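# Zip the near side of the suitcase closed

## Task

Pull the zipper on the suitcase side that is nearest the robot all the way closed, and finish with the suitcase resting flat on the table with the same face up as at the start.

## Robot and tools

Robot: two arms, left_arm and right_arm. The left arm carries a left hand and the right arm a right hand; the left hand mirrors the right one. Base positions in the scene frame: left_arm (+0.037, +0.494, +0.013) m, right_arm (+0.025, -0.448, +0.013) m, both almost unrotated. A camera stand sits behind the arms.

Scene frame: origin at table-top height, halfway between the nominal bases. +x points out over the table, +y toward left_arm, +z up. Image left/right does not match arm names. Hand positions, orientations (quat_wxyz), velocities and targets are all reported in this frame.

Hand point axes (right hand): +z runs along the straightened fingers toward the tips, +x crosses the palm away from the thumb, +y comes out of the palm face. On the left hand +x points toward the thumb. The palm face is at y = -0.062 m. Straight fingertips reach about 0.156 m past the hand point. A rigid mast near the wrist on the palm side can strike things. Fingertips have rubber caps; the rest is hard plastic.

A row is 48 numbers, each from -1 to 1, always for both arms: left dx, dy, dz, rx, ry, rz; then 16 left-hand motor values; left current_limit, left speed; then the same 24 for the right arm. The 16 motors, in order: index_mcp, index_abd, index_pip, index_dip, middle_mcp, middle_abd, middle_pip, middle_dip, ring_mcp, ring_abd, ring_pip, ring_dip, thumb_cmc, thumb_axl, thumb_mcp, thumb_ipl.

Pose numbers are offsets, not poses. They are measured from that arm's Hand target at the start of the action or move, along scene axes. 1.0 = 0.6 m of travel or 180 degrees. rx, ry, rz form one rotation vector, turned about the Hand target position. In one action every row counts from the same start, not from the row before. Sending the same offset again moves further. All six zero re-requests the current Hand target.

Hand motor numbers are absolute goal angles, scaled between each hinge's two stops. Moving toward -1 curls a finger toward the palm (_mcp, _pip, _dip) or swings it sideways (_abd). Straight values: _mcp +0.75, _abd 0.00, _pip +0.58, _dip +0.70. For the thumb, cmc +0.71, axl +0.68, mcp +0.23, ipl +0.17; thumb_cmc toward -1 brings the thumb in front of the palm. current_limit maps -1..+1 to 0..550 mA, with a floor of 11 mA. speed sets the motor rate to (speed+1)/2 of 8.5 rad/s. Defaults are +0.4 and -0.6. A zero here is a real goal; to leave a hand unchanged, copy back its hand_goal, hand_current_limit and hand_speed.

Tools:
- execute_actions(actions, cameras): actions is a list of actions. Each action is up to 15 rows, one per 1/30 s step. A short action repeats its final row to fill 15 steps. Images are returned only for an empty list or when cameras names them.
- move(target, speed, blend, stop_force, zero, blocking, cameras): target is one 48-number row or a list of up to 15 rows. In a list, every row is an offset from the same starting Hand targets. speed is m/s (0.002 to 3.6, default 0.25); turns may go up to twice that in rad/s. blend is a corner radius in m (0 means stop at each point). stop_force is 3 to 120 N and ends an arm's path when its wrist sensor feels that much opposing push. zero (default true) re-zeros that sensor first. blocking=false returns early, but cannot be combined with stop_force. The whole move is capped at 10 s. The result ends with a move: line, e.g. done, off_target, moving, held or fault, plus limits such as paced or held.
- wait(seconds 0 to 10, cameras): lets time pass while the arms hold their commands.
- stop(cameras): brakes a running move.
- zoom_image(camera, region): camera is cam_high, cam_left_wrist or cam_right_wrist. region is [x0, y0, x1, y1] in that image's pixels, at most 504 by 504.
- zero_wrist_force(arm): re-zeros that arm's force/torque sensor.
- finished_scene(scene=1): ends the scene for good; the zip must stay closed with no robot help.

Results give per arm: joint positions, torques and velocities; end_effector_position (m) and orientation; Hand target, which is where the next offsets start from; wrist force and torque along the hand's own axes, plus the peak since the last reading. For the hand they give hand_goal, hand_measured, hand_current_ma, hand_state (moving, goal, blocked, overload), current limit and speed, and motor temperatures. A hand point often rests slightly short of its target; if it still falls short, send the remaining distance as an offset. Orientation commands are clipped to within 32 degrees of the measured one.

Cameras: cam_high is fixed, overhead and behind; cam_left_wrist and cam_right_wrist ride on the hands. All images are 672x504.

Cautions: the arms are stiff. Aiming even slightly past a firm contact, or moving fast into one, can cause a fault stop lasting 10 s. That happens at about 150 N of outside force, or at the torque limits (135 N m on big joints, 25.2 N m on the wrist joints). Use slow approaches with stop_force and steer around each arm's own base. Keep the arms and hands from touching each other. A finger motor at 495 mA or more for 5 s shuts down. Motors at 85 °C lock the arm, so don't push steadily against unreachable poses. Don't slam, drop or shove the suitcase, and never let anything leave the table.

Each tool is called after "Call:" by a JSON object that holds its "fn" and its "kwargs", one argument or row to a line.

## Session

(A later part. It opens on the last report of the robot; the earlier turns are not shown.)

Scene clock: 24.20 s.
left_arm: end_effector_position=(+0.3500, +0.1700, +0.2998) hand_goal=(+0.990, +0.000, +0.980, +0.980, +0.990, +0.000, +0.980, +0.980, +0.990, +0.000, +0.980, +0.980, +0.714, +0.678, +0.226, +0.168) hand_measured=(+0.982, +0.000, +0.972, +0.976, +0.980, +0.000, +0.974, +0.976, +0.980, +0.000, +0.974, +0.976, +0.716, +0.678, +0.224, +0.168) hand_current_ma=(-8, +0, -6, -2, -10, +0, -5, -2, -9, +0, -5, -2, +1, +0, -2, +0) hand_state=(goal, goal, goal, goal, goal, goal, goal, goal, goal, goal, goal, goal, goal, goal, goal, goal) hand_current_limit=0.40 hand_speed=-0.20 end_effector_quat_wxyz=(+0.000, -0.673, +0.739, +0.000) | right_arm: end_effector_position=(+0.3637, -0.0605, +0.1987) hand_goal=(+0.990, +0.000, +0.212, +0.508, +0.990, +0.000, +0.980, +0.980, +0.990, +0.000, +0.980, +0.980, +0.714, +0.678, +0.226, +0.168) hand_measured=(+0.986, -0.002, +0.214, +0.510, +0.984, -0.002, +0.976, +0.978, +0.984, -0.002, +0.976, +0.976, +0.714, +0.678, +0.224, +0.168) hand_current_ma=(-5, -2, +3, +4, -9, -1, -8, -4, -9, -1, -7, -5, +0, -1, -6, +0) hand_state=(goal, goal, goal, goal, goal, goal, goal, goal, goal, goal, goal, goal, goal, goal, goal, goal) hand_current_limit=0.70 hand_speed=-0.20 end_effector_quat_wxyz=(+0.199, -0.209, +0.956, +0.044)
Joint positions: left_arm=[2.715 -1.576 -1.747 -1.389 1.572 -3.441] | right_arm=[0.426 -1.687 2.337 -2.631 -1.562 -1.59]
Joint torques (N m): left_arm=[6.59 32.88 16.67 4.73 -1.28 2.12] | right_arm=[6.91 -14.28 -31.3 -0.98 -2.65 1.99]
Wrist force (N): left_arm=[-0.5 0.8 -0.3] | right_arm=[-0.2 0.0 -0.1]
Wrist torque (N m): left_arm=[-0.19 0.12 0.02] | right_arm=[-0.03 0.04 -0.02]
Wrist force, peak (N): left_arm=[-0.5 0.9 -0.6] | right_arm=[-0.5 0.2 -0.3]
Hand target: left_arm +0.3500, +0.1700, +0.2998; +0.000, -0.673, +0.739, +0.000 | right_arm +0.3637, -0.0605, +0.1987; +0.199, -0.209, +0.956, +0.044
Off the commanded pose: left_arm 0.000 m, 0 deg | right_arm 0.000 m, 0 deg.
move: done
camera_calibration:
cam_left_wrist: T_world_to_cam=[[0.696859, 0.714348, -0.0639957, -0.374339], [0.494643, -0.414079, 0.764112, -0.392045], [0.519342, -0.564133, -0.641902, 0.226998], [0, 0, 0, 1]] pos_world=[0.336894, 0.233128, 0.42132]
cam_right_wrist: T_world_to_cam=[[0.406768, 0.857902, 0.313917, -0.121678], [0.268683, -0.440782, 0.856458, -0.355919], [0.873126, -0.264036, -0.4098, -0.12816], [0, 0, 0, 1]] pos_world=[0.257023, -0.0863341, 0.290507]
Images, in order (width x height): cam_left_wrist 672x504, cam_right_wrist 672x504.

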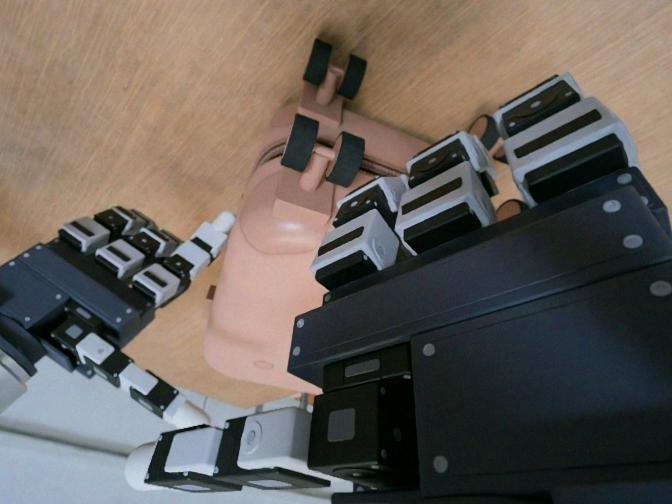

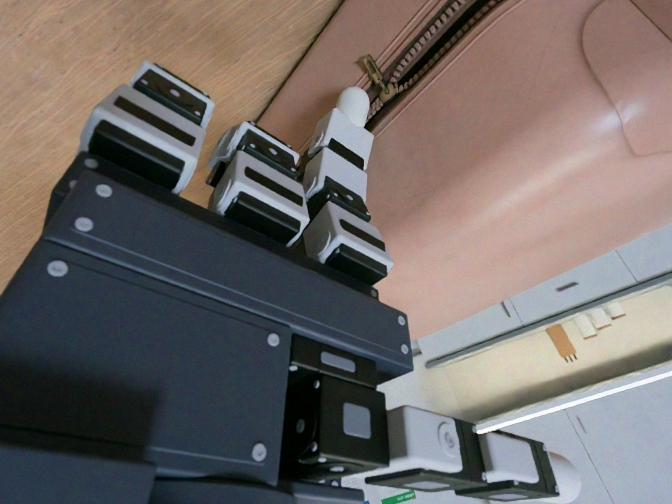

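Call:
{"fn": "move", "kwargs": {
  "target": [0,0,0,0,0,0,0.99,0,0.98,0.98,0.99,0,0.98,0.98,0.99,0,0.98,0.98,0.714,0.678,0.226,0.168,0.4,-0.2,0.0217,0.0008,0.005,0,0,0,0.99,0,0.212,0.507,0.99,0,0.98,0.98,0.99,0,0.98,0.98,0.714,0.678,0.226,0.168,0.7,-0.2],
  "speed": 0.02,
  "stop_force": 3,
  "cameras": ["cam_right_wrist"]
}}

Call:
{"fn": "zoom_image", "kwargs": {
  "camera": "cam_right_wrist",
  "region": [320, 30, 520, 180]
}}

Scene clock: 25.97 s.
left_arm: end_effector_position=(+0.3500, +0.1700, +0.2998) hand_goal=(+0.990, +0.000, +0.980, +0.980, +0.990, +0.000, +0.980, +0.980, +0.990, +0.000, +0.980, +0.980, +0.714, +0.678, +0.226, +0.168) hand_measured=(+0.982, +0.000, +0.972, +0.976, +0.980, +0.000, +0.974, +0.976, +0.980, +0.000, +0.974, +0.976, +0.716, +0.678, +0.224, +0.168) hand_current_ma=(-8, +0, -6, -2, -10, +0, -5, -2, -9, +0, -5, -2, +1, +0, -2, +0) hand_state=(goal, goal, goal, goal, goal, goal, goal, goal, goal, goal, goal, goal, goal, goal, goal, goal) hand_current_limit=0.40 hand_speed=-0.20 end_effector_quat_wxyz=(+0.000, -0.673, +0.739, +0.000) | right_arm: end_effector_position=(+0.3682, -0.0603, +0.1997) hand_goal=(+0.990, +0.000, +0.212, +0.508, +0.990, +0.000, +0.980, +0.980, +0.990, +0.000, +0.980, +0.980, +0.714, +0.678, +0.226, +0.168) hand_measured=(+0.984, -0.028, +0.210, +0.510, +0.984, -0.002, +0.976, +0.978, +0.984, -0.002, +0.976, +0.976, +0.714, +0.678, +0.224, +0.168) hand_current_ma=(-10, -63, -3, +2, -9, -1, -8, -4, -9, -1, -7, -5, +0, -1, -6, +0) hand_state=(goal, blocked, goal, goal, goal, goal, goal, goal, goal, goal, goal, goal, goal, goal, goal, goal) hand_current_limit=0.70 hand_speed=-0.20 end_effector_quat_wxyz=(+0.199, -0.209, +0.956, +0.044)
Joint positions: left_arm=[2.715 -1.576 -1.747 -1.389 1.572 -3.441] | right_arm=[0.421 -1.68 2.327 -2.629 -1.56 -1.595]
Joint torques (N m): left_arm=[7.1 32.61 17.05 4.72 -1.25 2.02] | right_arm=[6.74 -21.99 -5.78 -5.22 -2.68 1.99]
Wrist force (N): left_arm=[-0.4 0.8 -0.5] | right_arm=[0.6 0.1 -0.3]
Wrist torque (N m): left_arm=[-0.17 0.10 0.03] | right_arm=[0.00 0.08 0.10]
Wrist force, peak (N): left_arm=[-0.3 0.9 -0.7] | right_arm=[2.5 0.7 -2.6]
Hand target: left_arm +0.3500, +0.1700, +0.2998; +0.000, -0.673, +0.739, +0.000 | right_arm +0.3682, -0.0603, +0.1997; +0.199, -0.209, +0.956, +0.044 (not the last commanded pose)
Off the commanded pose: left_arm 0.000 m, 0 deg | right_arm 0.009 m, 0 deg.
move: contact (right_arm)
camera_calibration:
cam_right_wrist: T_world_to_cam=[[0.406768, 0.857902, 0.313917, -0.123953], [0.268683, -0.440782, 0.856458, -0.35787], [0.873126, -0.264036, -0.4098, -0.131539], [0, 0, 0, 1]] pos_world=[0.261423, -0.0861341, 0.291507]
Images, in order (width x height): cam_right_wrist 672x504.

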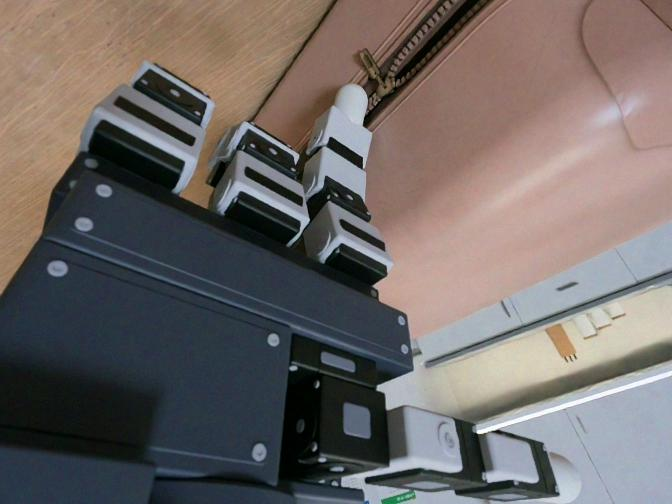

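Scaled by 2.520 from the camera's 672x504 image, which has a finer 960x720 frame.

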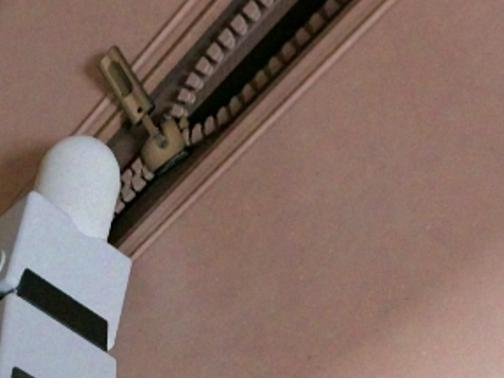

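Call:
{"fn": "move", "kwargs": {
  "target": [0,0,0,0,0,0,0.99,0,0.98,0.98,0.99,0,0.98,0.98,0.99,0,0.98,0.98,0.714,0.678,0.226,0.168,0.4,-0.2,-0.0139,0.0303,0,0,0,0,0.99,0,0.212,0.507,0.99,0,0.98,0.98,0.99,0,0.98,0.98,0.714,0.678,0.226,0.168,0.7,-0.2],
  "speed": 0.03,
  "stop_force": 15,
  "cameras": ["cam_right_wrist"]
}}

Call:
{"fn": "zoom_image", "kwargs": {
  "camera": "cam_right_wrist",
  "region": [320, 30, 520, 180]
}}

Scene clock: 28.07 s.
left_arm: end_effector_position=(+0.3500, +0.1700, +0.2998) hand_goal=(+0.990, +0.000, +0.980, +0.980, +0.990, +0.000, +0.980, +0.980, +0.990, +0.000, +0.980, +0.980, +0.714, +0.678, +0.226, +0.168) hand_measured=(+0.982, +0.000, +0.972, +0.976, +0.980, +0.000, +0.974, +0.976, +0.980, +0.000, +0.974, +0.976, +0.716, +0.678, +0.224, +0.168) hand_current_ma=(-8, +0, -6, -2, -10, +0, -5, -2, -9, +0, -5, -2, +1, +0, -2, +0) hand_state=(goal, goal, goal, goal, goal, goal, goal, goal, goal, goal, goal, goal, goal, goal, goal, goal) hand_current_limit=0.40 hand_speed=-0.20 end_effector_quat_wxyz=(+0.000, -0.673, +0.739, +0.000) | right_arm: end_effector_position=(+0.3599, -0.0421, +0.1997) hand_goal=(+0.990, +0.000, +0.212, +0.508, +0.990, +0.000, +0.980, +0.980, +0.990, +0.000, +0.980, +0.980, +0.714, +0.678, +0.226, +0.168) hand_measured=(+0.990, -0.022, +0.212, +0.510, +0.984, -0.002, +0.976, +0.978, +0.984, -0.002, +0.976, +0.976, +0.714, +0.678, +0.224, +0.168) hand_current_ma=(+0, -45, +0, +2, -9, -1, -8, -4, -9, -1, -7, -5, +0, -1, -6, +0) hand_state=(goal, blocked, goal, goal, goal, goal, goal, goal, goal, goal, goal, goal, goal, goal, goal, goal) hand_current_limit=0.70 hand_speed=-0.20 end_effector_quat_wxyz=(+0.199, -0.209, +0.956, +0.044)
Joint positions: left_arm=[2.715 -1.576 -1.747 -1.389 1.572 -3.441] | right_arm=[0.476 -1.661 2.311 -2.632 -1.582 -1.544]
Joint torques (N m): left_arm=[6.55 33.18 17.41 4.69 -1.22 2.05] | right_arm=[6.21 -8.98 -32.6 -5.21 -2.61 2.08]
Wrist force (N): left_arm=[-0.5 0.8 -0.4] | right_arm=[0.4 -0.1 -0.3]
Wrist torque (N m): left_arm=[-0.18 0.11 0.02] | right_arm=[0.02 0.06 0.05]
Wrist force, peak (N): left_arm=[-0.6 0.9 -0.5] | right_arm=[0.5 0.2 -0.6]
Hand target: left_arm +0.3500, +0.1700, +0.2998; +0.000, -0.673, +0.739, +0.000 | right_arm +0.3599, -0.0421, +0.1997; +0.199, -0.209, +0.956, +0.044
Off the commanded pose: left_arm 0.000 m, 0 deg | right_arm 0.000 m, 0 deg.
move: done
camera_calibration:
cam_right_wrist: T_world_to_cam=[[0.406768, 0.857902, 0.313917, -0.136105], [0.268683, -0.440782, 0.856458, -0.347661], [0.873126, -0.264036, -0.4098, -0.119513], [0, 0, 0, 1]] pos_world=[0.253123, -0.0680341, 0.291507]
Images, in order (width x height): cam_right_wrist 672x504.

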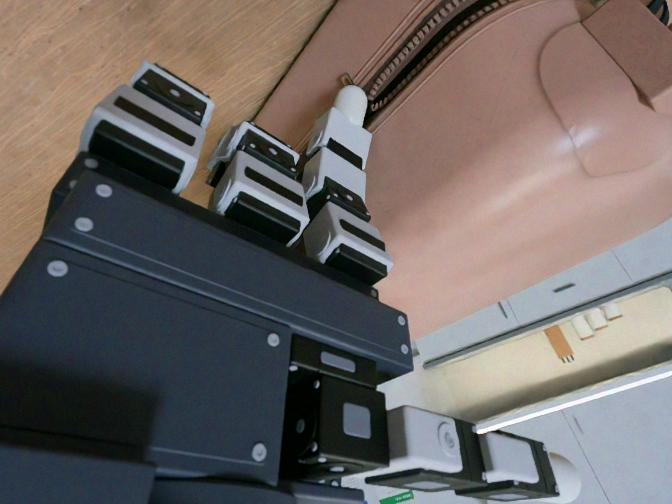

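Scaled by 2.520 from the camera's 672x504 image, which has a finer 960x720 frame.

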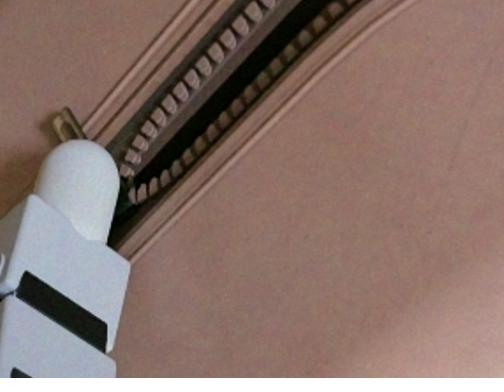

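Call:
{"fn": "zoom_image", "kwargs": {
  "camera": "cam_right_wrist",
  "region": [330, 60, 400, 130]
}}

Scaled by 7.200 from the camera's 672x504 image, which has a finer 960x720 frame.

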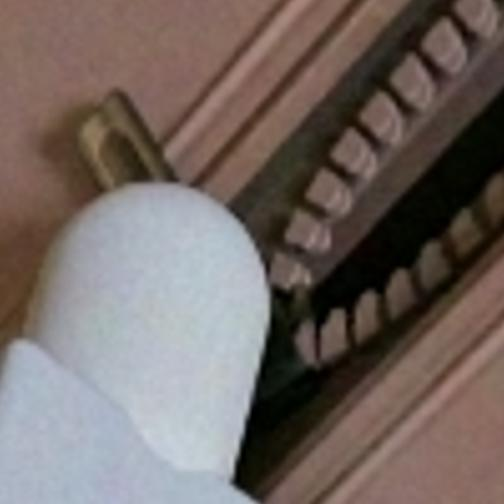

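Call:
{"fn": "move", "kwargs": {
  "target": [
    [0,0,0,0,0,0,0.99,0,0.98,0.98,0.99,0,0.98,0.98,0.99,0,0.98,0.98,0.714,0.678,0.226,0.168,0.4,-0.2,-0.0675,-0.0805,0,0,0,0,0.99,0,0.212,0.507,0.99,0,0.98,0.98,0.99,0,0.98,0.98,0.714,0.678,0.226,0.168,0.7,-0.6],
    [0,0,0,0,0,0,0.99,0,0.98,0.98,0.99,0,0.98,0.98,0.99,0,0.98,0.98,0.714,0.678,0.226,0.168,0.4,-0.2,-0.0675,-0.0805,-0.0483,0,0,0,0.99,0.5,0.212,0.507,0.99,0,0.98,0.98,0.99,0,0.98,0.98,0.714,0.678,0.226,0.168,0.7,-0.6]
  ],
  "speed": 0.1,
  "cameras": ["cam_right_wrist"]
}}

Call:
{"fn": "zoom_image", "kwargs": {
  "camera": "cam_right_wrist",
  "region": [320, 0, 520, 150]
}}

Scene clock: 31.53 s.
left_arm: end_effector_position=(+0.3500, +0.1700, +0.2998) hand_goal=(+0.990, +0.000, +0.980, +0.980, +0.990, +0.000, +0.980, +0.980, +0.990, +0.000, +0.980, +0.980, +0.714, +0.678, +0.226, +0.168) hand_measured=(+0.982, +0.000, +0.972, +0.976, +0.980, +0.000, +0.974, +0.976, +0.980, +0.000, +0.974, +0.976, +0.716, +0.678, +0.224, +0.168) hand_current_ma=(-8, +0, -6, -2, -10, +0, -5, -2, -9, +0, -5, -2, +1, +0, -2, +0) hand_state=(goal, goal, goal, goal, goal, goal, goal, goal, goal, goal, goal, goal, goal, goal, goal, goal) hand_current_limit=0.40 hand_speed=-0.20 end_effector_quat_wxyz=(+0.000, -0.673, +0.739, +0.000) | right_arm: end_effector_position=(+0.3194, -0.0904, +0.1707) hand_goal=(+0.990, +0.500, +0.212, +0.508, +0.990, +0.000, +0.980, +0.980, +0.990, +0.000, +0.980, +0.980, +0.714, +0.678, +0.226, +0.168) hand_measured=(+0.990, +0.488, +0.212, +0.510, +0.984, -0.002, +0.976, +0.978, +0.984, -0.002, +0.976, +0.976, +0.714, +0.678, +0.224, +0.168) hand_current_ma=(-1, -20, +0, +2, -9, -1, -8, -4, -9, -1, -7, -5, +0, -1, -6, +0) hand_state=(goal, goal, goal, goal, goal, goal, goal, goal, goal, goal, goal, goal, goal, goal, goal, goal) hand_current_limit=0.70 hand_speed=-0.60 end_effector_quat_wxyz=(+0.199, -0.209, +0.956, +0.044)
Joint positions: left_arm=[2.715 -1.576 -1.747 -1.389 1.572 -3.441] | right_arm=[0.393 -1.781 2.501 -2.701 -1.549 -1.621]
Joint torques (N m): left_arm=[6.64 32.82 16.81 4.61 -1.25 1.85] | right_arm=[7.01 -2.9 -4.17 -4.91 2.63 1.94]
Wrist force (N): left_arm=[-0.4 0.9 -0.3] | right_arm=[0.0 0.2 -0.2]
Wrist torque (N m): left_arm=[-0.17 0.12 0.01] | right_arm=[-0.01 0.03 0.05]
Wrist force, peak (N): left_arm=[-0.4 1.0 -0.5] | right_arm=[-0.6 0.5 -0.1]
Hand target: left_arm +0.3500, +0.1700, +0.2998; +0.000, -0.673, +0.739, +0.000 | right_arm +0.3194, -0.0904, +0.1707; +0.199, -0.209, +0.956, +0.044
Off the commanded pose: left_arm 0.000 m, 0 deg | right_arm 0.000 m, 0 deg.
move: done
camera_calibration:
cam_right_wrist: T_world_to_cam=[[0.406768, 0.857902, 0.313917, -0.0690903], [0.268683, -0.440782, 0.856458, -0.333232], [0.873126, -0.264036, -0.4098, -0.108788], [0, 0, 0, 1]] pos_world=[0.212623, -0.116334, 0.262507]
Images, in order (width x height): cam_right_wrist 672x504.

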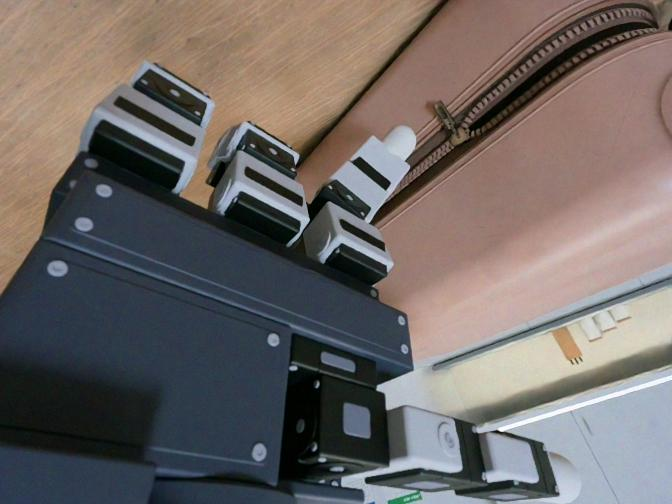

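Scaled by 2.520 from the camera's 672x504 image, which has a finer 960x720 frame.

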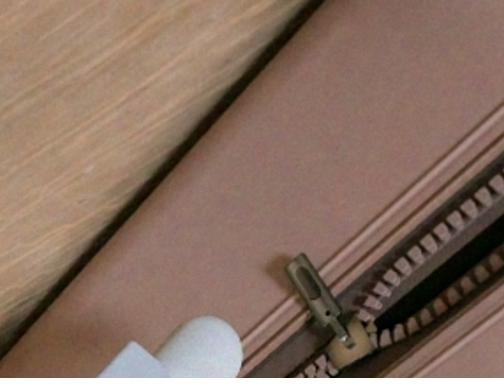

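Call:
{"fn": "move", "kwargs": {
  "target": [0,0,0,0,0,0,0.99,0,0.98,0.98,0.99,0,0.98,0.98,0.99,0,0.98,0.98,0.714,0.678,0.226,0.168,0.4,-0.2,0.0333,0.0153,0.0125,0,0,0,0.99,0.5,0.212,0.507,0.99,0,0.98,0.98,0.99,0,0.98,0.98,0.714,0.678,0.226,0.168,0.7,-0.6],
  "speed": 0.02,
  "stop_force": 3,
  "cameras": ["cam_right_wrist"]
}}

Call:
{"fn": "zoom_image", "kwargs": {
  "camera": "cam_right_wrist",
  "region": [360, 30, 500, 150]
}}

Scene clock: 34.17 s.
left_arm: end_effector_position=(+0.3500, +0.1700, +0.2998) hand_goal=(+0.990, +0.000, +0.980, +0.980, +0.990, +0.000, +0.980, +0.980, +0.990, +0.000, +0.980, +0.980, +0.714, +0.678, +0.226, +0.168) hand_measured=(+0.982, +0.000, +0.972, +0.976, +0.980, +0.000, +0.974, +0.976, +0.980, +0.000, +0.974, +0.976, +0.716, +0.678, +0.224, +0.168) hand_current_ma=(-8, +0, -6, -2, -10, +0, -5, -2, -9, +0, -5, -2, +1, +0, -2, +0) hand_state=(goal, goal, goal, goal, goal, goal, goal, goal, goal, goal, goal, goal, goal, goal, goal, goal) hand_current_limit=0.40 hand_speed=-0.20 end_effector_quat_wxyz=(+0.000, -0.673, +0.739, +0.000) | right_arm: end_effector_position=(+0.3393, -0.0812, +0.1782) hand_goal=(+0.990, +0.500, +0.212, +0.508, +0.990, +0.000, +0.980, +0.980, +0.990, +0.000, +0.980, +0.980, +0.714, +0.678, +0.226, +0.168) hand_measured=(+0.990, +0.488, +0.212, +0.510, +0.984, -0.002, +0.976, +0.978, +0.984, -0.002, +0.976, +0.976, +0.714, +0.678, +0.224, +0.168) hand_current_ma=(-1, -20, +0, +2, -9, -1, -8, -4, -9, -1, -7, -5, +0, -1, -6, +0) hand_state=(goal, goal, goal, goal, goal, goal, goal, goal, goal, goal, goal, goal, goal, goal, goal, goal) hand_current_limit=0.70 hand_speed=-0.60 end_effector_quat_wxyz=(+0.199, -0.209, +0.956, +0.044)
Joint positions: left_arm=[2.715 -1.576 -1.747 -1.389 1.572 -3.441] | right_arm=[0.396 -1.736 2.442 -2.688 -1.55 -1.617]
Joint torques (N m): left_arm=[7.46 32.54 17.08 4.71 -1.33 1.92] | right_arm=[7.6 -4.53 -30.95 -1.05 -2.74 1.88]
Wrist force (N): left_arm=[-0.3 0.7 -0.4] | right_arm=[-0.1 0.2 -0.1]
Wrist torque (N m): left_arm=[-0.19 0.10 0.03] | right_arm=[-0.01 0.04 -0.01]
Wrist force, peak (N): left_arm=[-0.5 0.9 -0.6] | right_arm=[-0.3 0.4 -0.2]
Hand target: left_arm +0.3500, +0.1700, +0.2998; +0.000, -0.673, +0.739, +0.000 | right_arm +0.3393, -0.0812, +0.1782; +0.199, -0.209, +0.956, +0.044
Off the commanded pose: left_arm 0.000 m, 0 deg | right_arm 0.000 m, 0 deg.
move: done
camera_calibration:
cam_right_wrist: T_world_to_cam=[[0.406768, 0.857902, 0.313917, -0.0874728], [0.268683, -0.440782, 0.856458, -0.340974], [0.873126, -0.264036, -0.4098, -0.120748], [0, 0, 0, 1]] pos_world=[0.232623, -0.107134, 0.270007]
Images, in order (width x height): cam_right_wrist 672x504.

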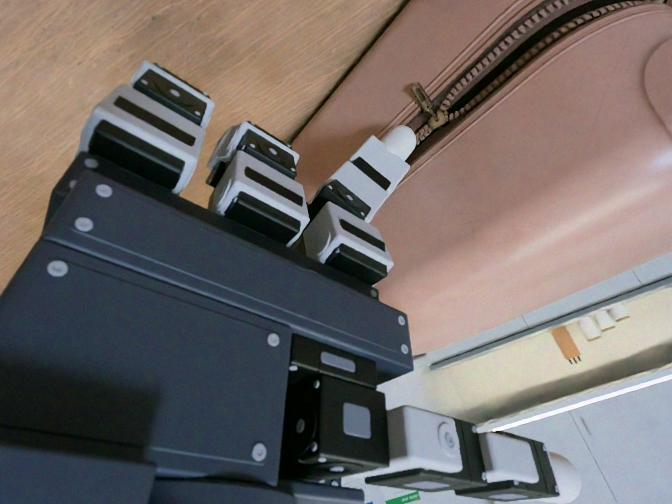

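Scaled by 3.600 from the camera's 672x504 image, which has a finer 960x720 frame.

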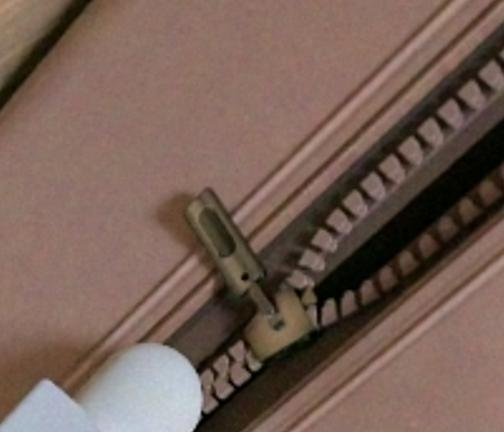

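Call:
{"fn": "move", "kwargs": {
  "target": [0,0,0,0,0,0,0.99,0,0.98,0.98,0.99,0,0.98,0.98,0.99,0,0.98,0.98,0.714,0.678,0.226,0.168,0.4,-0.2,0.0152,0.007,0.004,0,0,0,0.99,0.5,0.212,0.507,0.99,0,0.98,0.98,0.99,0,0.98,0.98,0.714,0.678,0.226,0.168,0.7,-0.6],
  "speed": 0.015,
  "stop_force": 3,
  "cameras": ["cam_right_wrist"]
}}

Call:
{"fn": "zoom_image", "kwargs": {
  "camera": "cam_right_wrist",
  "region": [360, 30, 500, 150]
}}

Scene clock: 36.10 s.
left_arm: end_effector_position=(+0.3500, +0.1700, +0.2998) hand_goal=(+0.990, +0.000, +0.980, +0.980, +0.990, +0.000, +0.980, +0.980, +0.990, +0.000, +0.980, +0.980, +0.714, +0.678, +0.226, +0.168) hand_measured=(+0.982, +0.000, +0.972, +0.976, +0.980, +0.000, +0.974, +0.976, +0.980, +0.000, +0.974, +0.976, +0.716, +0.678, +0.224, +0.168) hand_current_ma=(-8, +0, -6, -2, -10, +0, -5, -2, -9, +0, -5, -2, +1, +0, -2, +0) hand_state=(goal, goal, goal, goal, goal, goal, goal, goal, goal, goal, goal, goal, goal, goal, goal, goal) hand_current_limit=0.40 hand_speed=-0.20 end_effector_quat_wxyz=(+0.000, -0.673, +0.739, +0.000) | right_arm: end_effector_position=(+0.3457, -0.0783, +0.1799) hand_goal=(+0.990, +0.500, +0.212, +0.508, +0.990, +0.000, +0.980, +0.980, +0.990, +0.000, +0.980, +0.980, +0.714, +0.678, +0.226, +0.168) hand_measured=(+0.994, +0.480, +0.206, +0.502, +0.984, -0.002, +0.976, +0.978, +0.984, -0.002, +0.976, +0.976, +0.714, +0.678, +0.224, +0.168) hand_current_ma=(+7, -42, -13, -9, -9, -1, -8, -4, -9, -1, -7, -5, +0, -1, -6, +0) hand_state=(goal, blocked, goal, goal, goal, goal, goal, goal, goal, goal, goal, goal, goal, goal, goal, goal) hand_current_limit=0.70 hand_speed=-0.60 end_effector_quat_wxyz=(+0.199, -0.209, +0.956, +0.044)
Joint positions: left_arm=[2.715 -1.576 -1.747 -1.389 1.572 -3.441] | right_arm=[0.398 -1.72 2.425 -2.686 -1.551 -1.616]
Joint torques (N m): left_arm=[7.56 32.64 17.5 4.73 -1.22 1.91] | right_arm=[-8.85 -19.3 -4.59 -4.92 0.83 -1.4]
Wrist force (N): left_arm=[-0.4 0.8 -0.5] | right_arm=[1.0 -0.3 -1.8]
Wrist torque (N m): left_arm=[-0.18 0.11 0.02] | right_arm=[0.14 0.06 0.09]
Wrist force, peak (N): left_arm=[-0.4 1.0 -0.4] | right_arm=[2.7 -0.8 -3.7]
Hand target: left_arm +0.3500, +0.1700, +0.2998; +0.000, -0.673, +0.739, +0.000 | right_arm +0.3457, -0.0783, +0.1799; +0.199, -0.209, +0.956, +0.044 (not the last commanded pose)
Off the commanded pose: left_arm 0.000 m, 0 deg | right_arm 0.003 m, 0 deg.
move: contact (right_arm)
camera_calibration:
cam_right_wrist: T_world_to_cam=[[0.406768, 0.857902, 0.313917, -0.093057], [0.268683, -0.440782, 0.856458, -0.342845], [0.873126, -0.264036, -0.4098, -0.124787], [0, 0, 0, 1]] pos_world=[0.238923, -0.104234, 0.271707]
Images, in order (width x height): cam_right_wrist 672x504.

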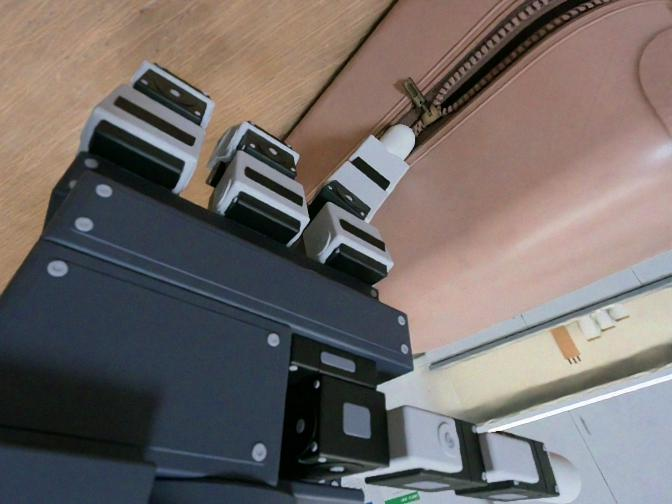

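Scaled by 3.600 from the camera's 672x504 image, which has a finer 960x720 frame.

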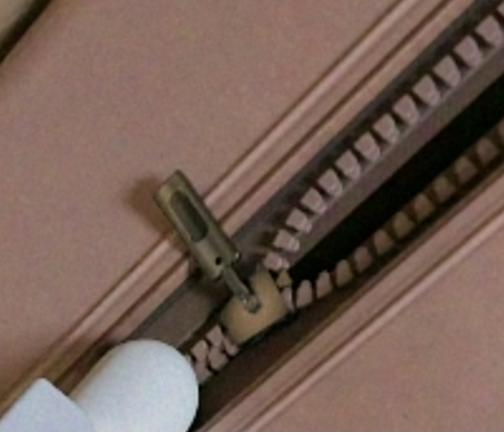

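Call:
{"fn": "move", "kwargs": {
  "target": [0,0,0,0,0,0,0.99,0,0.98,0.98,0.99,0,0.98,0.98,0.99,0,0.98,0.98,0.714,0.678,0.226,0.168,0.4,-0.2,-0.0145,0.0255,0,0,0,0,0.99,0.5,0.212,0.507,0.99,0,0.98,0.98,0.99,0,0.98,0.98,0.714,0.678,0.226,0.168,0.7,-0.6],
  "speed": 0.02,
  "stop_force": 12,
  "cameras": ["cam_right_wrist"]
}}

Call:
{"fn": "zoom_image", "kwargs": {
  "camera": "cam_right_wrist",
  "region": [360, 30, 500, 150]
}}

Scene clock: 38.23 s.
left_arm: end_effector_position=(+0.3500, +0.1700, +0.2998) hand_goal=(+0.990, +0.000, +0.980, +0.980, +0.990, +0.000, +0.980, +0.980, +0.990, +0.000, +0.980, +0.980, +0.714, +0.678, +0.226, +0.168) hand_measured=(+0.982, +0.000, +0.972, +0.976, +0.980, +0.000, +0.974, +0.976, +0.980, +0.000, +0.974, +0.976, +0.716, +0.678, +0.224, +0.168) hand_current_ma=(-8, +0, -6, -2, -10, +0, -5, -2, -9, +0, -5, -2, +1, +0, -2, +0) hand_state=(goal, goal, goal, goal, goal, goal, goal, goal, goal, goal, goal, goal, goal, goal, goal, goal) hand_current_limit=0.40 hand_speed=-0.20 end_effector_quat_wxyz=(+0.000, -0.673, +0.739, +0.000) | right_arm: end_effector_position=(+0.3370, -0.0630, +0.1799) hand_goal=(+0.990, +0.500, +0.212, +0.508, +0.990, +0.000, +0.980, +0.980, +0.990, +0.000, +0.980, +0.980, +0.714, +0.678, +0.226, +0.168) hand_measured=(+1.000, +0.482, +0.216, +0.508, +0.984, -0.002, +0.976, +0.978, +0.984, -0.002, +0.976, +0.976, +0.714, +0.678, +0.224, +0.168) hand_current_ma=(+20, -34, +6, +0, -9, -1, -8, -4, -9, -1, -7, -5, +0, -1, -6, +0) hand_state=(goal, goal, goal, goal, goal, goal, goal, goal, goal, goal, goal, goal, goal, goal, goal, goal) hand_current_limit=0.70 hand_speed=-0.60 end_effector_quat_wxyz=(+0.199, -0.209, +0.956, +0.044)
Joint positions: left_arm=[2.715 -1.576 -1.747 -1.389 1.572 -3.441] | right_arm=[0.451 -1.706 2.413 -2.69 -1.572 -1.568]
Joint torques (N m): left_arm=[6.95 32.65 17.07 4.72 -1.27 1.83] | right_arm=[7.86 -6.58 -31.44 -5.07 -2.52 1.83]
Wrist force (N): left_arm=[-0.3 0.8 -0.3] | right_arm=[0.2 -0.9 -0.8]
Wrist torque (N m): left_arm=[-0.19 0.10 0.03] | right_arm=[0.06 0.09 0.05]
Wrist force, peak (N): left_arm=[-0.5 0.9 -0.6] | right_arm=[1.2 -0.3 -1.9]
Hand target: left_arm +0.3500, +0.1700, +0.2998; +0.000, -0.673, +0.739, +0.000 | right_arm +0.3370, -0.0630, +0.1799; +0.199, -0.209, +0.956, +0.044
Off the commanded pose: left_arm 0.000 m, 0 deg | right_arm 0.000 m, 0 deg.
move: done
camera_calibration:
cam_right_wrist: T_world_to_cam=[[0.406768, 0.857902, 0.313917, -0.102644], [0.268683, -0.440782, 0.856458, -0.333763], [0.873126, -0.264036, -0.4098, -0.113151], [0, 0, 0, 1]] pos_world=[0.230223, -0.0889341, 0.271707]
Images, in order (width x height): cam_right_wrist 672x504.

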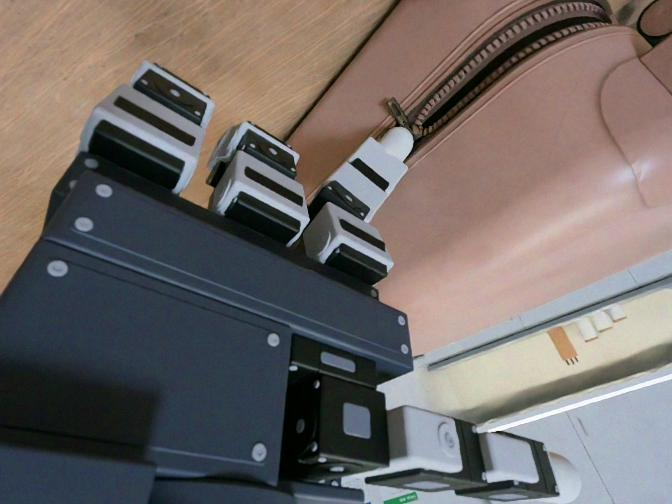

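Scaled by 3.600 from the camera's 672x504 image, which has a finer 960x720 frame.

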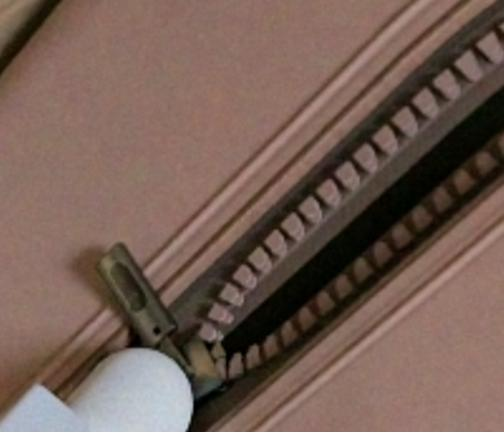

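Call:
{"fn": "move", "kwargs": {
  "target": [0,0,0,0,0,0,0.99,0,0.98,0.98,0.99,0,0.98,0.98,0.99,0,0.98,0.98,0.714,0.678,0.226,0.168,0.4,-0.2,-0.00695,0.01515,0,0,0,0,0.99,0.5,0.212,0.507,0.99,0,0.98,0.98,0.99,0,0.98,0.98,0.714,0.678,0.226,0.168,0.7,-0.6],
  "speed": 0.015,
  "stop_force": 15,
  "cameras": ["cam_right_wrist"]
}}

Call:
{"fn": "zoom_image", "kwargs": {
  "camera": "cam_right_wrist",
  "region": [360, 30, 500, 150]
}}

Scene clock: 41.37 s.
left_arm: end_effector_position=(+0.3500, +0.1700, +0.2998) hand_goal=(+0.990, +0.000, +0.980, +0.980, +0.990, +0.000, +0.980, +0.980, +0.990, +0.000, +0.980, +0.980, +0.714, +0.678, +0.226, +0.168) hand_measured=(+0.982, +0.000, +0.972, +0.976, +0.980, +0.000, +0.974, +0.976, +0.980, +0.000, +0.974, +0.976, +0.716, +0.678, +0.224, +0.168) hand_current_ma=(-8, +0, -6, -2, -10, +0, -5, -2, -9, +0, -5, -2, +1, +0, -2, +0) hand_state=(goal, goal, goal, goal, goal, goal, goal, goal, goal, goal, goal, goal, goal, goal, goal, goal) hand_current_limit=0.40 hand_speed=-0.20 end_effector_quat_wxyz=(+0.000, -0.673, +0.739, +0.000) | right_arm: end_effector_position=(+0.3328, -0.0539, +0.1799) hand_goal=(+0.990, +0.500, +0.212, +0.508, +0.990, +0.000, +0.980, +0.980, +0.990, +0.000, +0.980, +0.980, +0.714, +0.678, +0.226, +0.168) hand_measured=(+1.000, +0.468, +0.244, +0.522, +0.984, -0.002, +0.976, +0.978, +0.984, -0.002, +0.976, +0.976, +0.714, +0.678, +0.224, +0.168) hand_current_ma=(+21, -73, +89, +30, -9, -1, -8, -4, -9, -1, -7, -5, +0, -1, -6, +0) hand_state=(goal, blocked, blocked, goal, goal, goal, goal, goal, goal, goal, goal, goal, goal, goal, goal, goal) hand_current_limit=0.70 hand_speed=-0.60 end_effector_quat_wxyz=(+0.199, -0.209, +0.956, +0.044)
Joint positions: left_arm=[2.715 -1.576 -1.747 -1.389 1.572 -3.441] | right_arm=[0.481 -1.695 2.404 -2.691 -1.584 -1.54]
Joint torques (N m): left_arm=[7.09 32.73 16.9 4.67 -1.3 1.78] | right_arm=[7.81 -6.16 -32.16 -5.32 -1.98 1.94]
Wrist force (N): left_arm=[-0.3 0.7 -0.3] | right_arm=[1.9 -3.2 -2.5]
Wrist torque (N m): left_arm=[-0.20 0.10 0.03] | right_arm=[0.32 0.13 0.30]
Wrist force, peak (N): left_arm=[-0.4 1.1 -0.6] | right_arm=[3.5 -4.7 -5.4]
Hand target: left_arm +0.3500, +0.1700, +0.2998; +0.000, -0.673, +0.739, +0.000 | right_arm +0.3328, -0.0539, +0.1799; +0.199, -0.209, +0.956, +0.044
Off the commanded pose: left_arm 0.000 m, 0 deg | right_arm 0.000 m, 0 deg.
move: done
camera_calibration:
cam_right_wrist: T_world_to_cam=[[0.406768, 0.857902, 0.313917, -0.108783], [0.268683, -0.440782, 0.856458, -0.32865], [0.873126, -0.264036, -0.4098, -0.107168], [0, 0, 0, 1]] pos_world=[0.226123, -0.0798341, 0.271707]
Images, in order (width x height): cam_right_wrist 672x504.

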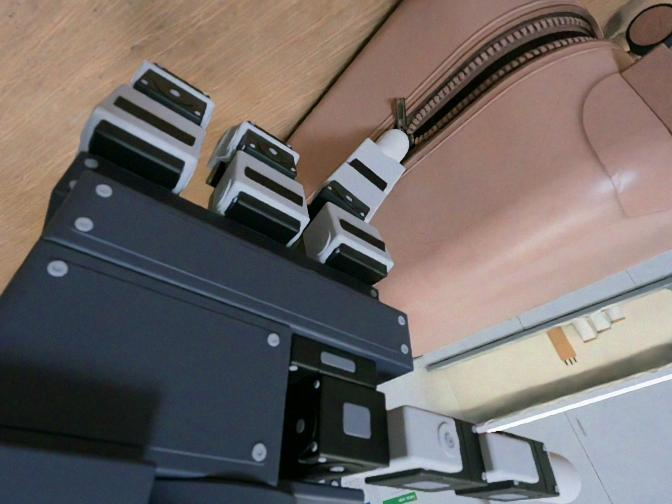

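Scaled by 3.600 from the camera's 672x504 image, which has a finer 960x720 frame.

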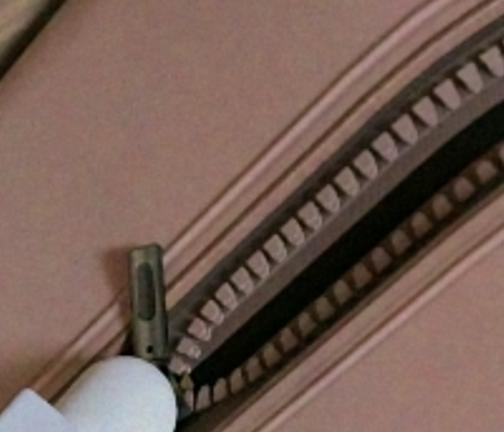

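Call:
{"fn": "move", "kwargs": {
  "target": [0,0,0,0,0,0,0.99,0,0.98,0.98,0.99,0,0.98,0.98,0.99,0,0.98,0.98,0.714,0.678,0.226,0.168,0.4,-0.2,-0.0023,0.012,0,0,0,0,0.99,0.5,0.212,0.507,0.99,0,0.98,0.98,0.99,0,0.98,0.98,0.714,0.678,0.226,0.168,0.7,-0.6],
  "speed": 0.01,
  "stop_force": 20,
  "cameras": ["cam_right_wrist"]
}}

Call:
{"fn": "zoom_image", "kwargs": {
  "camera": "cam_right_wrist",
  "region": [360, 30, 500, 150]
}}

Scene clock: 43.27 s.
left_arm: end_effector_position=(+0.3500, +0.1700, +0.2998) hand_goal=(+0.990, +0.000, +0.980, +0.980, +0.990, +0.000, +0.980, +0.980, +0.990, +0.000, +0.980, +0.980, +0.714, +0.678, +0.226, +0.168) hand_measured=(+0.982, +0.000, +0.972, +0.976, +0.980, +0.000, +0.974, +0.976, +0.980, +0.000, +0.974, +0.976, +0.716, +0.678, +0.224, +0.168) hand_current_ma=(-8, +0, -6, -2, -10, +0, -5, -2, -9, +0, -5, -2, +1, +0, -2, +0) hand_state=(goal, goal, goal, goal, goal, goal, goal, goal, goal, goal, goal, goal, goal, goal, goal, goal) hand_current_limit=0.40 hand_speed=-0.20 end_effector_quat_wxyz=(+0.000, -0.673, +0.739, +0.000) | right_arm: end_effector_position=(+0.3314, -0.0467, +0.1799) hand_goal=(+0.990, +0.500, +0.212, +0.508, +0.990, +0.000, +0.980, +0.980, +0.990, +0.000, +0.980, +0.980, +0.714, +0.678, +0.226, +0.168) hand_measured=(+0.990, +0.486, +0.214, +0.512, +0.984, -0.002, +0.976, +0.978, +0.984, -0.002, +0.976, +0.976, +0.714, +0.678, +0.224, +0.168) hand_current_ma=(+0, -24, +4, +5, -9, -1, -8, -4, -9, -1, -7, -5, +0, -1, -6, +0) hand_state=(goal, goal, goal, goal, goal, goal, goal, goal, goal, goal, goal, goal, goal, goal, goal, goal) hand_current_limit=0.70 hand_speed=-0.60 end_effector_quat_wxyz=(+0.199, -0.209, +0.956, +0.044)
Joint positions: left_arm=[2.715 -1.576 -1.747 -1.389 1.572 -3.441] | right_arm=[0.501 -1.682 2.394 -2.693 -1.592 -1.521]
Joint torques (N m): left_arm=[7.24 32.54 17.24 4.62 -1.32 1.75] | right_arm=[6.46 -6.78 -31.3 -5.01 -2.72 1.92]
Wrist force (N): left_arm=[-0.3 0.6 -0.6] | right_arm=[0.0 0.0 -0.1]
Wrist torque (N m): left_arm=[-0.19 0.08 0.04] | right_arm=[-0.03 0.04 0.00]
Wrist force, peak (N): left_arm=[-0.5 0.9 -0.6] | right_arm=[4.5 -3.8 -5.9]
Hand target: left_arm +0.3500, +0.1700, +0.2998; +0.000, -0.673, +0.739, +0.000 | right_arm +0.3314, -0.0467, +0.1799; +0.199, -0.209, +0.956, +0.044
Off the commanded pose: left_arm 0.000 m, 0 deg | right_arm 0.000 m, 0 deg.
move: done
camera_calibration:
cam_right_wrist: T_world_to_cam=[[0.406768, 0.857902, 0.313917, -0.114391], [0.268683, -0.440782, 0.856458, -0.325101], [0.873126, -0.264036, -0.4098, -0.104045], [0, 0, 0, 1]] pos_world=[0.224723, -0.0726341, 0.271707]
Images, in order (width x height): cam_right_wrist 672x504.

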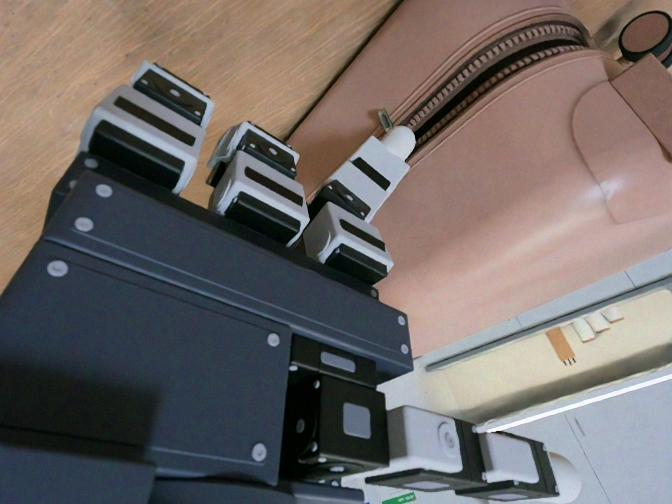

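Scaled by 3.600 from the camera's 672x504 image, which has a finer 960x720 frame.

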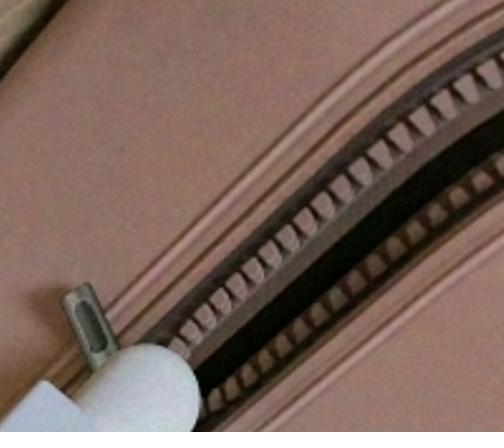

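Call:
{"fn": "move", "kwargs": {
  "target": [
    [0,0,0.1,0,0,-0.1,-0.479,0,-0.81,-0.174,-0.479,0,-0.81,-0.174,-0.479,0,-0.81,-0.174,-0.571,0.678,0.226,0.168,0.4,-0.4,-0.0455,-0.0208,0,0,0,0,0.99,0.5,0.212,0.507,0.99,0,0.98,0.98,0.99,0,0.98,0.98,0.714,0.678,0.95,0.95,0.7,-0.6],
    [0.1967,-0.2017,0.0667,0,0,-0.333,-0.479,0,-0.81,-0.174,-0.479,0,-0.81,-0.174,-0.479,0,-0.81,-0.174,-0.571,0.678,0.226,0.168,0.4,-0.4,-0.0223,-0.0738,0,0,0,0,0.99,0.5,0.212,0.507,0.99,0,0.98,0.98,0.99,0,0.98,0.98,0.714,0.678,0.95,0.95,0.7,-0.6]
  ],
  "speed": 0.12,
  "cameras": ["all"]
}}

Call:
{"fn": "zoom_image", "kwargs": {
  "camera": "cam_right_wrist",
  "region": [360, 30, 500, 150]
}}

Scene clock: 50.07 s.
left_arm: end_effector_position=(+0.4680, +0.0490, +0.3398) hand_goal=(-0.478, +0.000, -0.810, -0.174, -0.478, +0.000, -0.810, -0.174, -0.478, +0.000, -0.810, -0.174, -0.570, +0.678, +0.226, +0.168) hand_measured=(-0.330, +0.000, -0.446, -0.164, -0.440, +0.000, -0.694, -0.140, -0.444, +0.000, -0.690, -0.142, -0.566, +0.682, +0.226, +0.168) hand_current_ma=(+385, +0, +385, +10, +69, +0, +342, +57, +60, +0, +360, +51, +3, +3, +0, +0) hand_state=(blocked, goal, blocked, goal, blocked, goal, blocked, blocked, blocked, goal, blocked, blocked, goal, goal, goal, goal) hand_current_limit=0.40 hand_speed=-0.40 end_effector_quat_wxyz=(+0.000, -0.214, +0.977, +0.000) | right_arm: end_effector_position=(+0.3181, -0.0910, +0.1799) hand_goal=(+0.990, +0.500, +0.212, +0.508, +0.990, +0.000, +0.980, +0.980, +0.990, +0.000, +0.980, +0.980, +0.714, +0.678, +0.950, +0.950) hand_measured=(+0.990, +0.488, +0.214, +0.510, +0.984, -0.002, +0.976, +0.978, +0.984, -0.002, +0.976, +0.976, +0.714, +0.678, +0.948, +0.948) hand_current_ma=(+0, -20, +4, +4, -9, -1, -8, -4, -9, -1, -7, -5, +0, -1, -2, -2) hand_state=(goal, goal, goal, goal, goal, goal, goal, goal, goal, goal, goal, goal, goal, goal, goal, goal) hand_current_limit=0.70 hand_speed=-0.60 end_effector_quat_wxyz=(+0.199, -0.209, +0.956, +0.044)
Joint positions: left_arm=[2.485 -2.069 -1.019 -1.623 1.571 -2.624] | right_arm=[0.392 -1.809 2.489 -2.662 -1.549 -1.621]
Joint torques (N m): left_arm=[-7.3 31.93 29.84 0 -0.97 2.06] | right_arm=[-8.38 -15.96 -4.81 -0.99 2.84 -1.77]
Wrist force (N): left_arm=[-0.3 0.7 -0.1] | right_arm=[0.0 -0.1 0.0]
Wrist torque (N m): left_arm=[0.04 0.17 0.03] | right_arm=[-0.06 0.00 0.07]
Wrist force, peak (N): left_arm=[-0.6 1.6 0.0] | right_arm=[-0.1 0.5 -0.2]
Hand target: left_arm +0.4680, +0.0489, +0.3398; +0.000, -0.214, +0.977, +0.000 | right_arm +0.3181, -0.0910, +0.1799; +0.199, -0.209, +0.956, +0.044
Off the commanded pose: left_arm 0.000 m, 0 deg | right_arm 0.000 m, 0 deg.
move: done
camera_calibration:
cam_left_wrist: T_world_to_cam=[[0.967396, -0.245057, -0.0639633, -0.447163], [-0.110472, -0.635548, 0.764117, -0.237055], [-0.227904, -0.732138, -0.641899, 0.481049], [0, 0, 0, 1]] pos_world=[0.516028, 0.0919535, 0.46132]
cam_right_wrist: T_world_to_cam=[[0.406768, 0.857902, 0.313917, -0.0710206], [0.268683, -0.440782, 0.856458, -0.340983], [0.873126, -0.264036, -0.4098, -0.104015], [0, 0, 0, 1]] pos_world=[0.211323, -0.116834, 0.271707]

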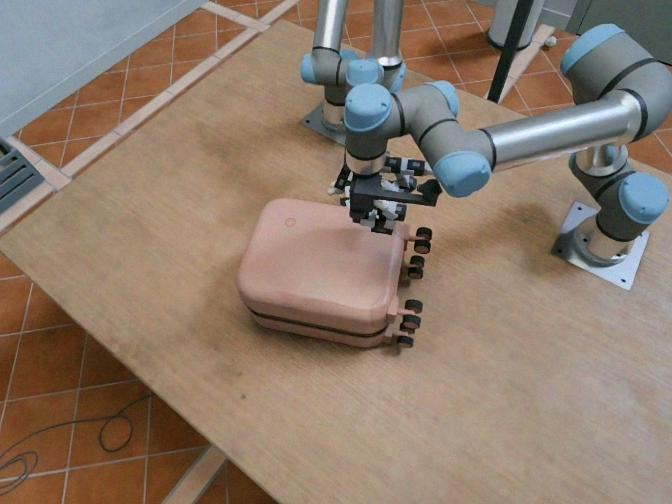

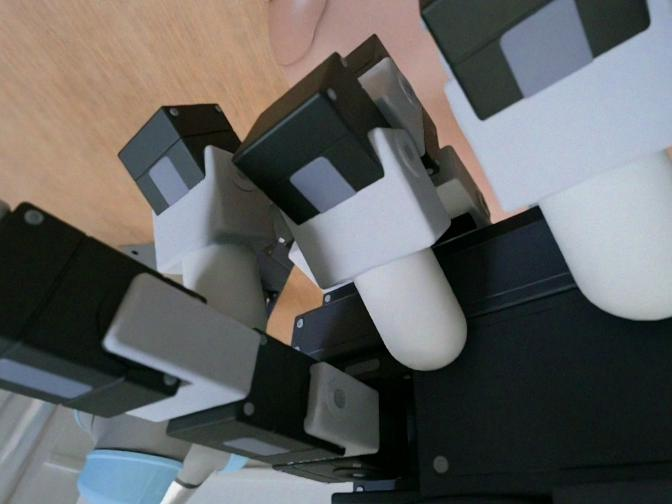

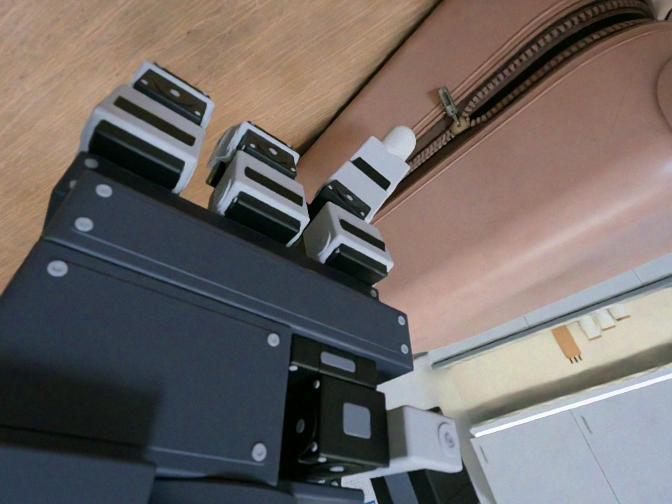

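Scaled by 3.600 from the camera's 672x504 image, which has a finer 960x720 frame.

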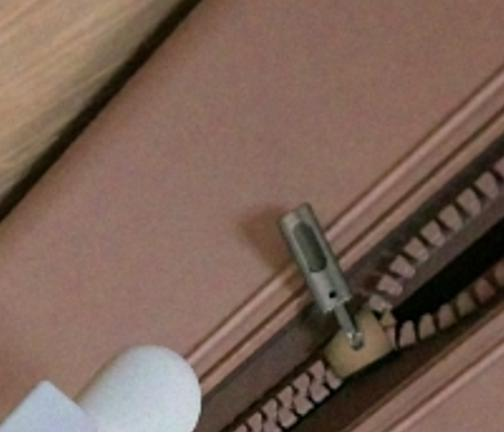

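Call:
{"fn": "move", "kwargs": {
  "target": [0,0,-0.26,0,0,0,-0.32,0,-0.43,-0.15,-0.42,0,-0.66,-0.13,-0.42,0,-0.66,-0.13,-0.571,0.678,0.226,0.168,0.4,-0.4,0,0,0,0,0,0,0.99,0.5,0.212,0.507,0.99,0,0.98,0.98,0.99,0,0.98,0.98,0.714,0.678,0.95,0.95,0.7,-0.6],
  "speed": 0.03,
  "stop_force": 8,
  "cameras": ["all"]
}}

Call:
{"fn": "zoom_image", "kwargs": {
  "camera": "cam_right_wrist",
  "region": [420, 0, 672, 200]
}}

Scene clock: 54.43 s.
left_arm: end_effector_position=(+0.4680, +0.0489, +0.2535) hand_goal=(-0.320, +0.000, -0.430, -0.150, -0.420, +0.000, -0.660, -0.130, -0.420, +0.000, -0.660, -0.130, -0.570, +0.678, +0.226, +0.168) hand_measured=(-0.318, +0.000, -0.416, -0.156, -0.412, +0.000, -0.660, -0.128, -0.412, +0.000, -0.660, -0.128, -0.568, +0.684, +0.228, +0.168) hand_current_ma=(+1, +0, +14, -5, +8, +0, +0, +1, +6, +0, +0, +1, +1, +5, +2, +0) hand_state=(goal, goal, goal, goal, goal, goal, goal, goal, goal, goal, goal, goal, goal, goal, goal, goal) hand_current_limit=0.40 hand_speed=-0.40 end_effector_quat_wxyz=(+0.000, -0.214, +0.977, +0.000) | right_arm: end_effector_position=(+0.3181, -0.0910, +0.1799) hand_goal=(+0.990, +0.500, +0.212, +0.508, +0.990, +0.000, +0.980, +0.980, +0.990, +0.000, +0.980, +0.980, +0.714, +0.678, +0.950, +0.950) hand_measured=(+0.990, +0.488, +0.214, +0.510, +0.984, -0.002, +0.976, +0.978, +0.984, -0.002, +0.976, +0.976, +0.714, +0.678, +0.948, +0.948) hand_current_ma=(+0, -20, +4, +4, -9, -1, -8, -4, -9, -1, -7, -5, +0, -1, -2, -2) hand_state=(goal, goal, goal, goal, goal, goal, goal, goal, goal, goal, goal, goal, goal, goal, goal, goal) hand_current_limit=0.70 hand_speed=-0.60 end_effector_quat_wxyz=(+0.199, -0.209, +0.956, +0.044)
Joint positions: left_arm=[2.485 -2.081 -1.221 -1.409 1.571 -2.624] | right_arm=[0.392 -1.809 2.489 -2.662 -1.549 -1.621]
Joint torques (N m): left_arm=[-2.26 52.2 30.68 0.13 1 1.76] | right_arm=[-7.9 -16.34 -5.67 -0.92 2.65 -1.66]
Wrist force (N): left_arm=[-0.5 1.7 -1.6] | right_arm=[-0.2 0.2 -0.1]
Wrist torque (N m): left_arm=[0.09 0.20 0.02] | right_arm=[-0.02 0.02 0.06]
Wrist force, peak (N): left_arm=[-0.3 -8.0 -16.7] | right_arm=[-0.3 0.3 -0.2]
Hand target: left_arm +0.4680, +0.0489, +0.2535; +0.000, -0.214, +0.977, +0.000 (not the last commanded pose) | right_arm +0.3181, -0.0910, +0.1799; +0.199, -0.209, +0.956, +0.044
Off the commanded pose: left_arm 0.070 m, 0 deg | right_arm 0.000 m, 0 deg.
move: contact (left_arm)
camera_calibration:
cam_left_wrist: T_world_to_cam=[[0.967326, -0.245283, -0.0641608, -0.452647], [-0.110497, -0.635626, 0.764048, -0.171055], [-0.22819, -0.731994, -0.641961, 0.425832], [0, 0, 0, 1]] pos_world=[0.516127, 0.0919529, 0.375019]
cam_right_wrist: T_world_to_cam=[[0.406768, 0.857902, 0.313917, -0.0709348], [0.268683, -0.440782, 0.856458, -0.341027], [0.873126, -0.264036, -0.4098, -0.104042], [0, 0, 0, 1]] pos_world=[0.211323, -0.116934, 0.271707]

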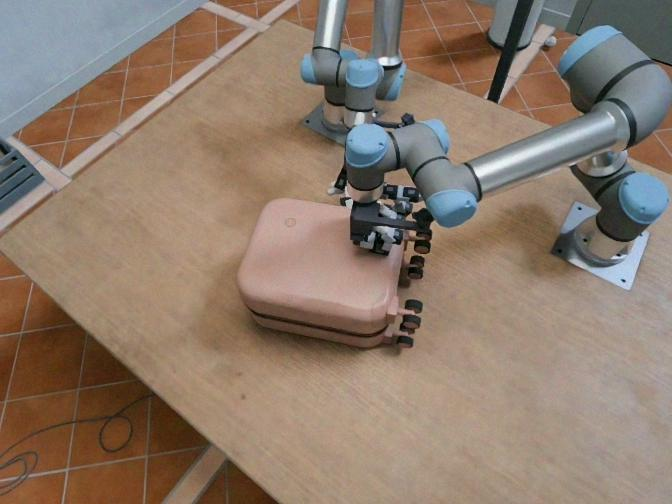

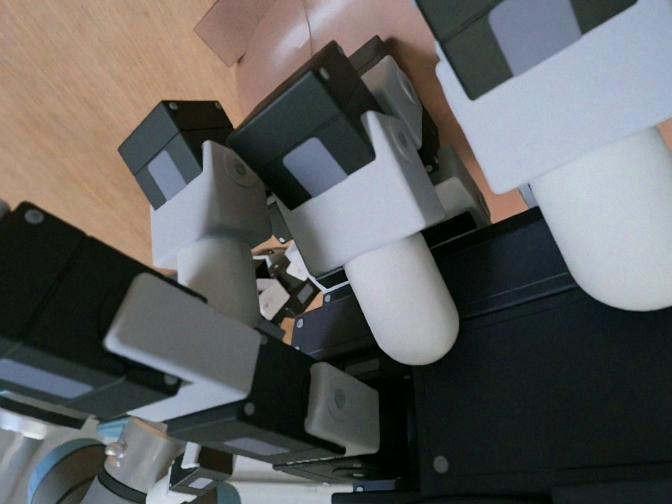

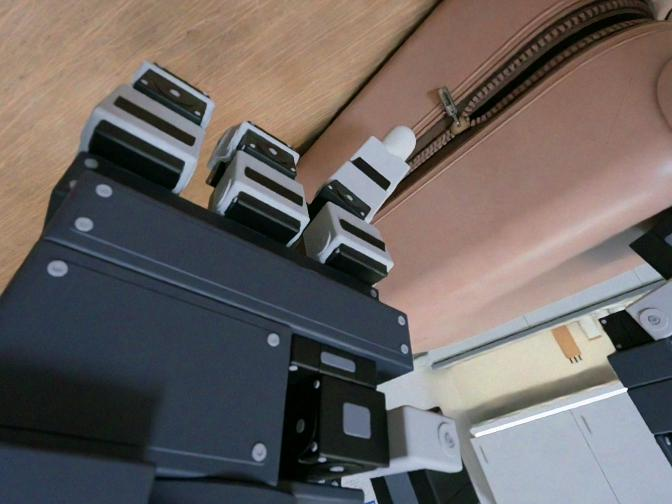

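Scaled by 2.000 from the camera's 672x504 image, which has a finer 960x720 frame.

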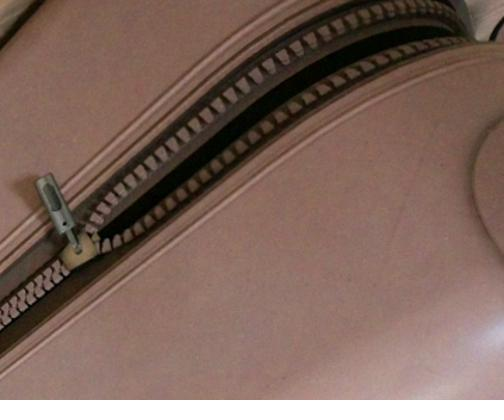

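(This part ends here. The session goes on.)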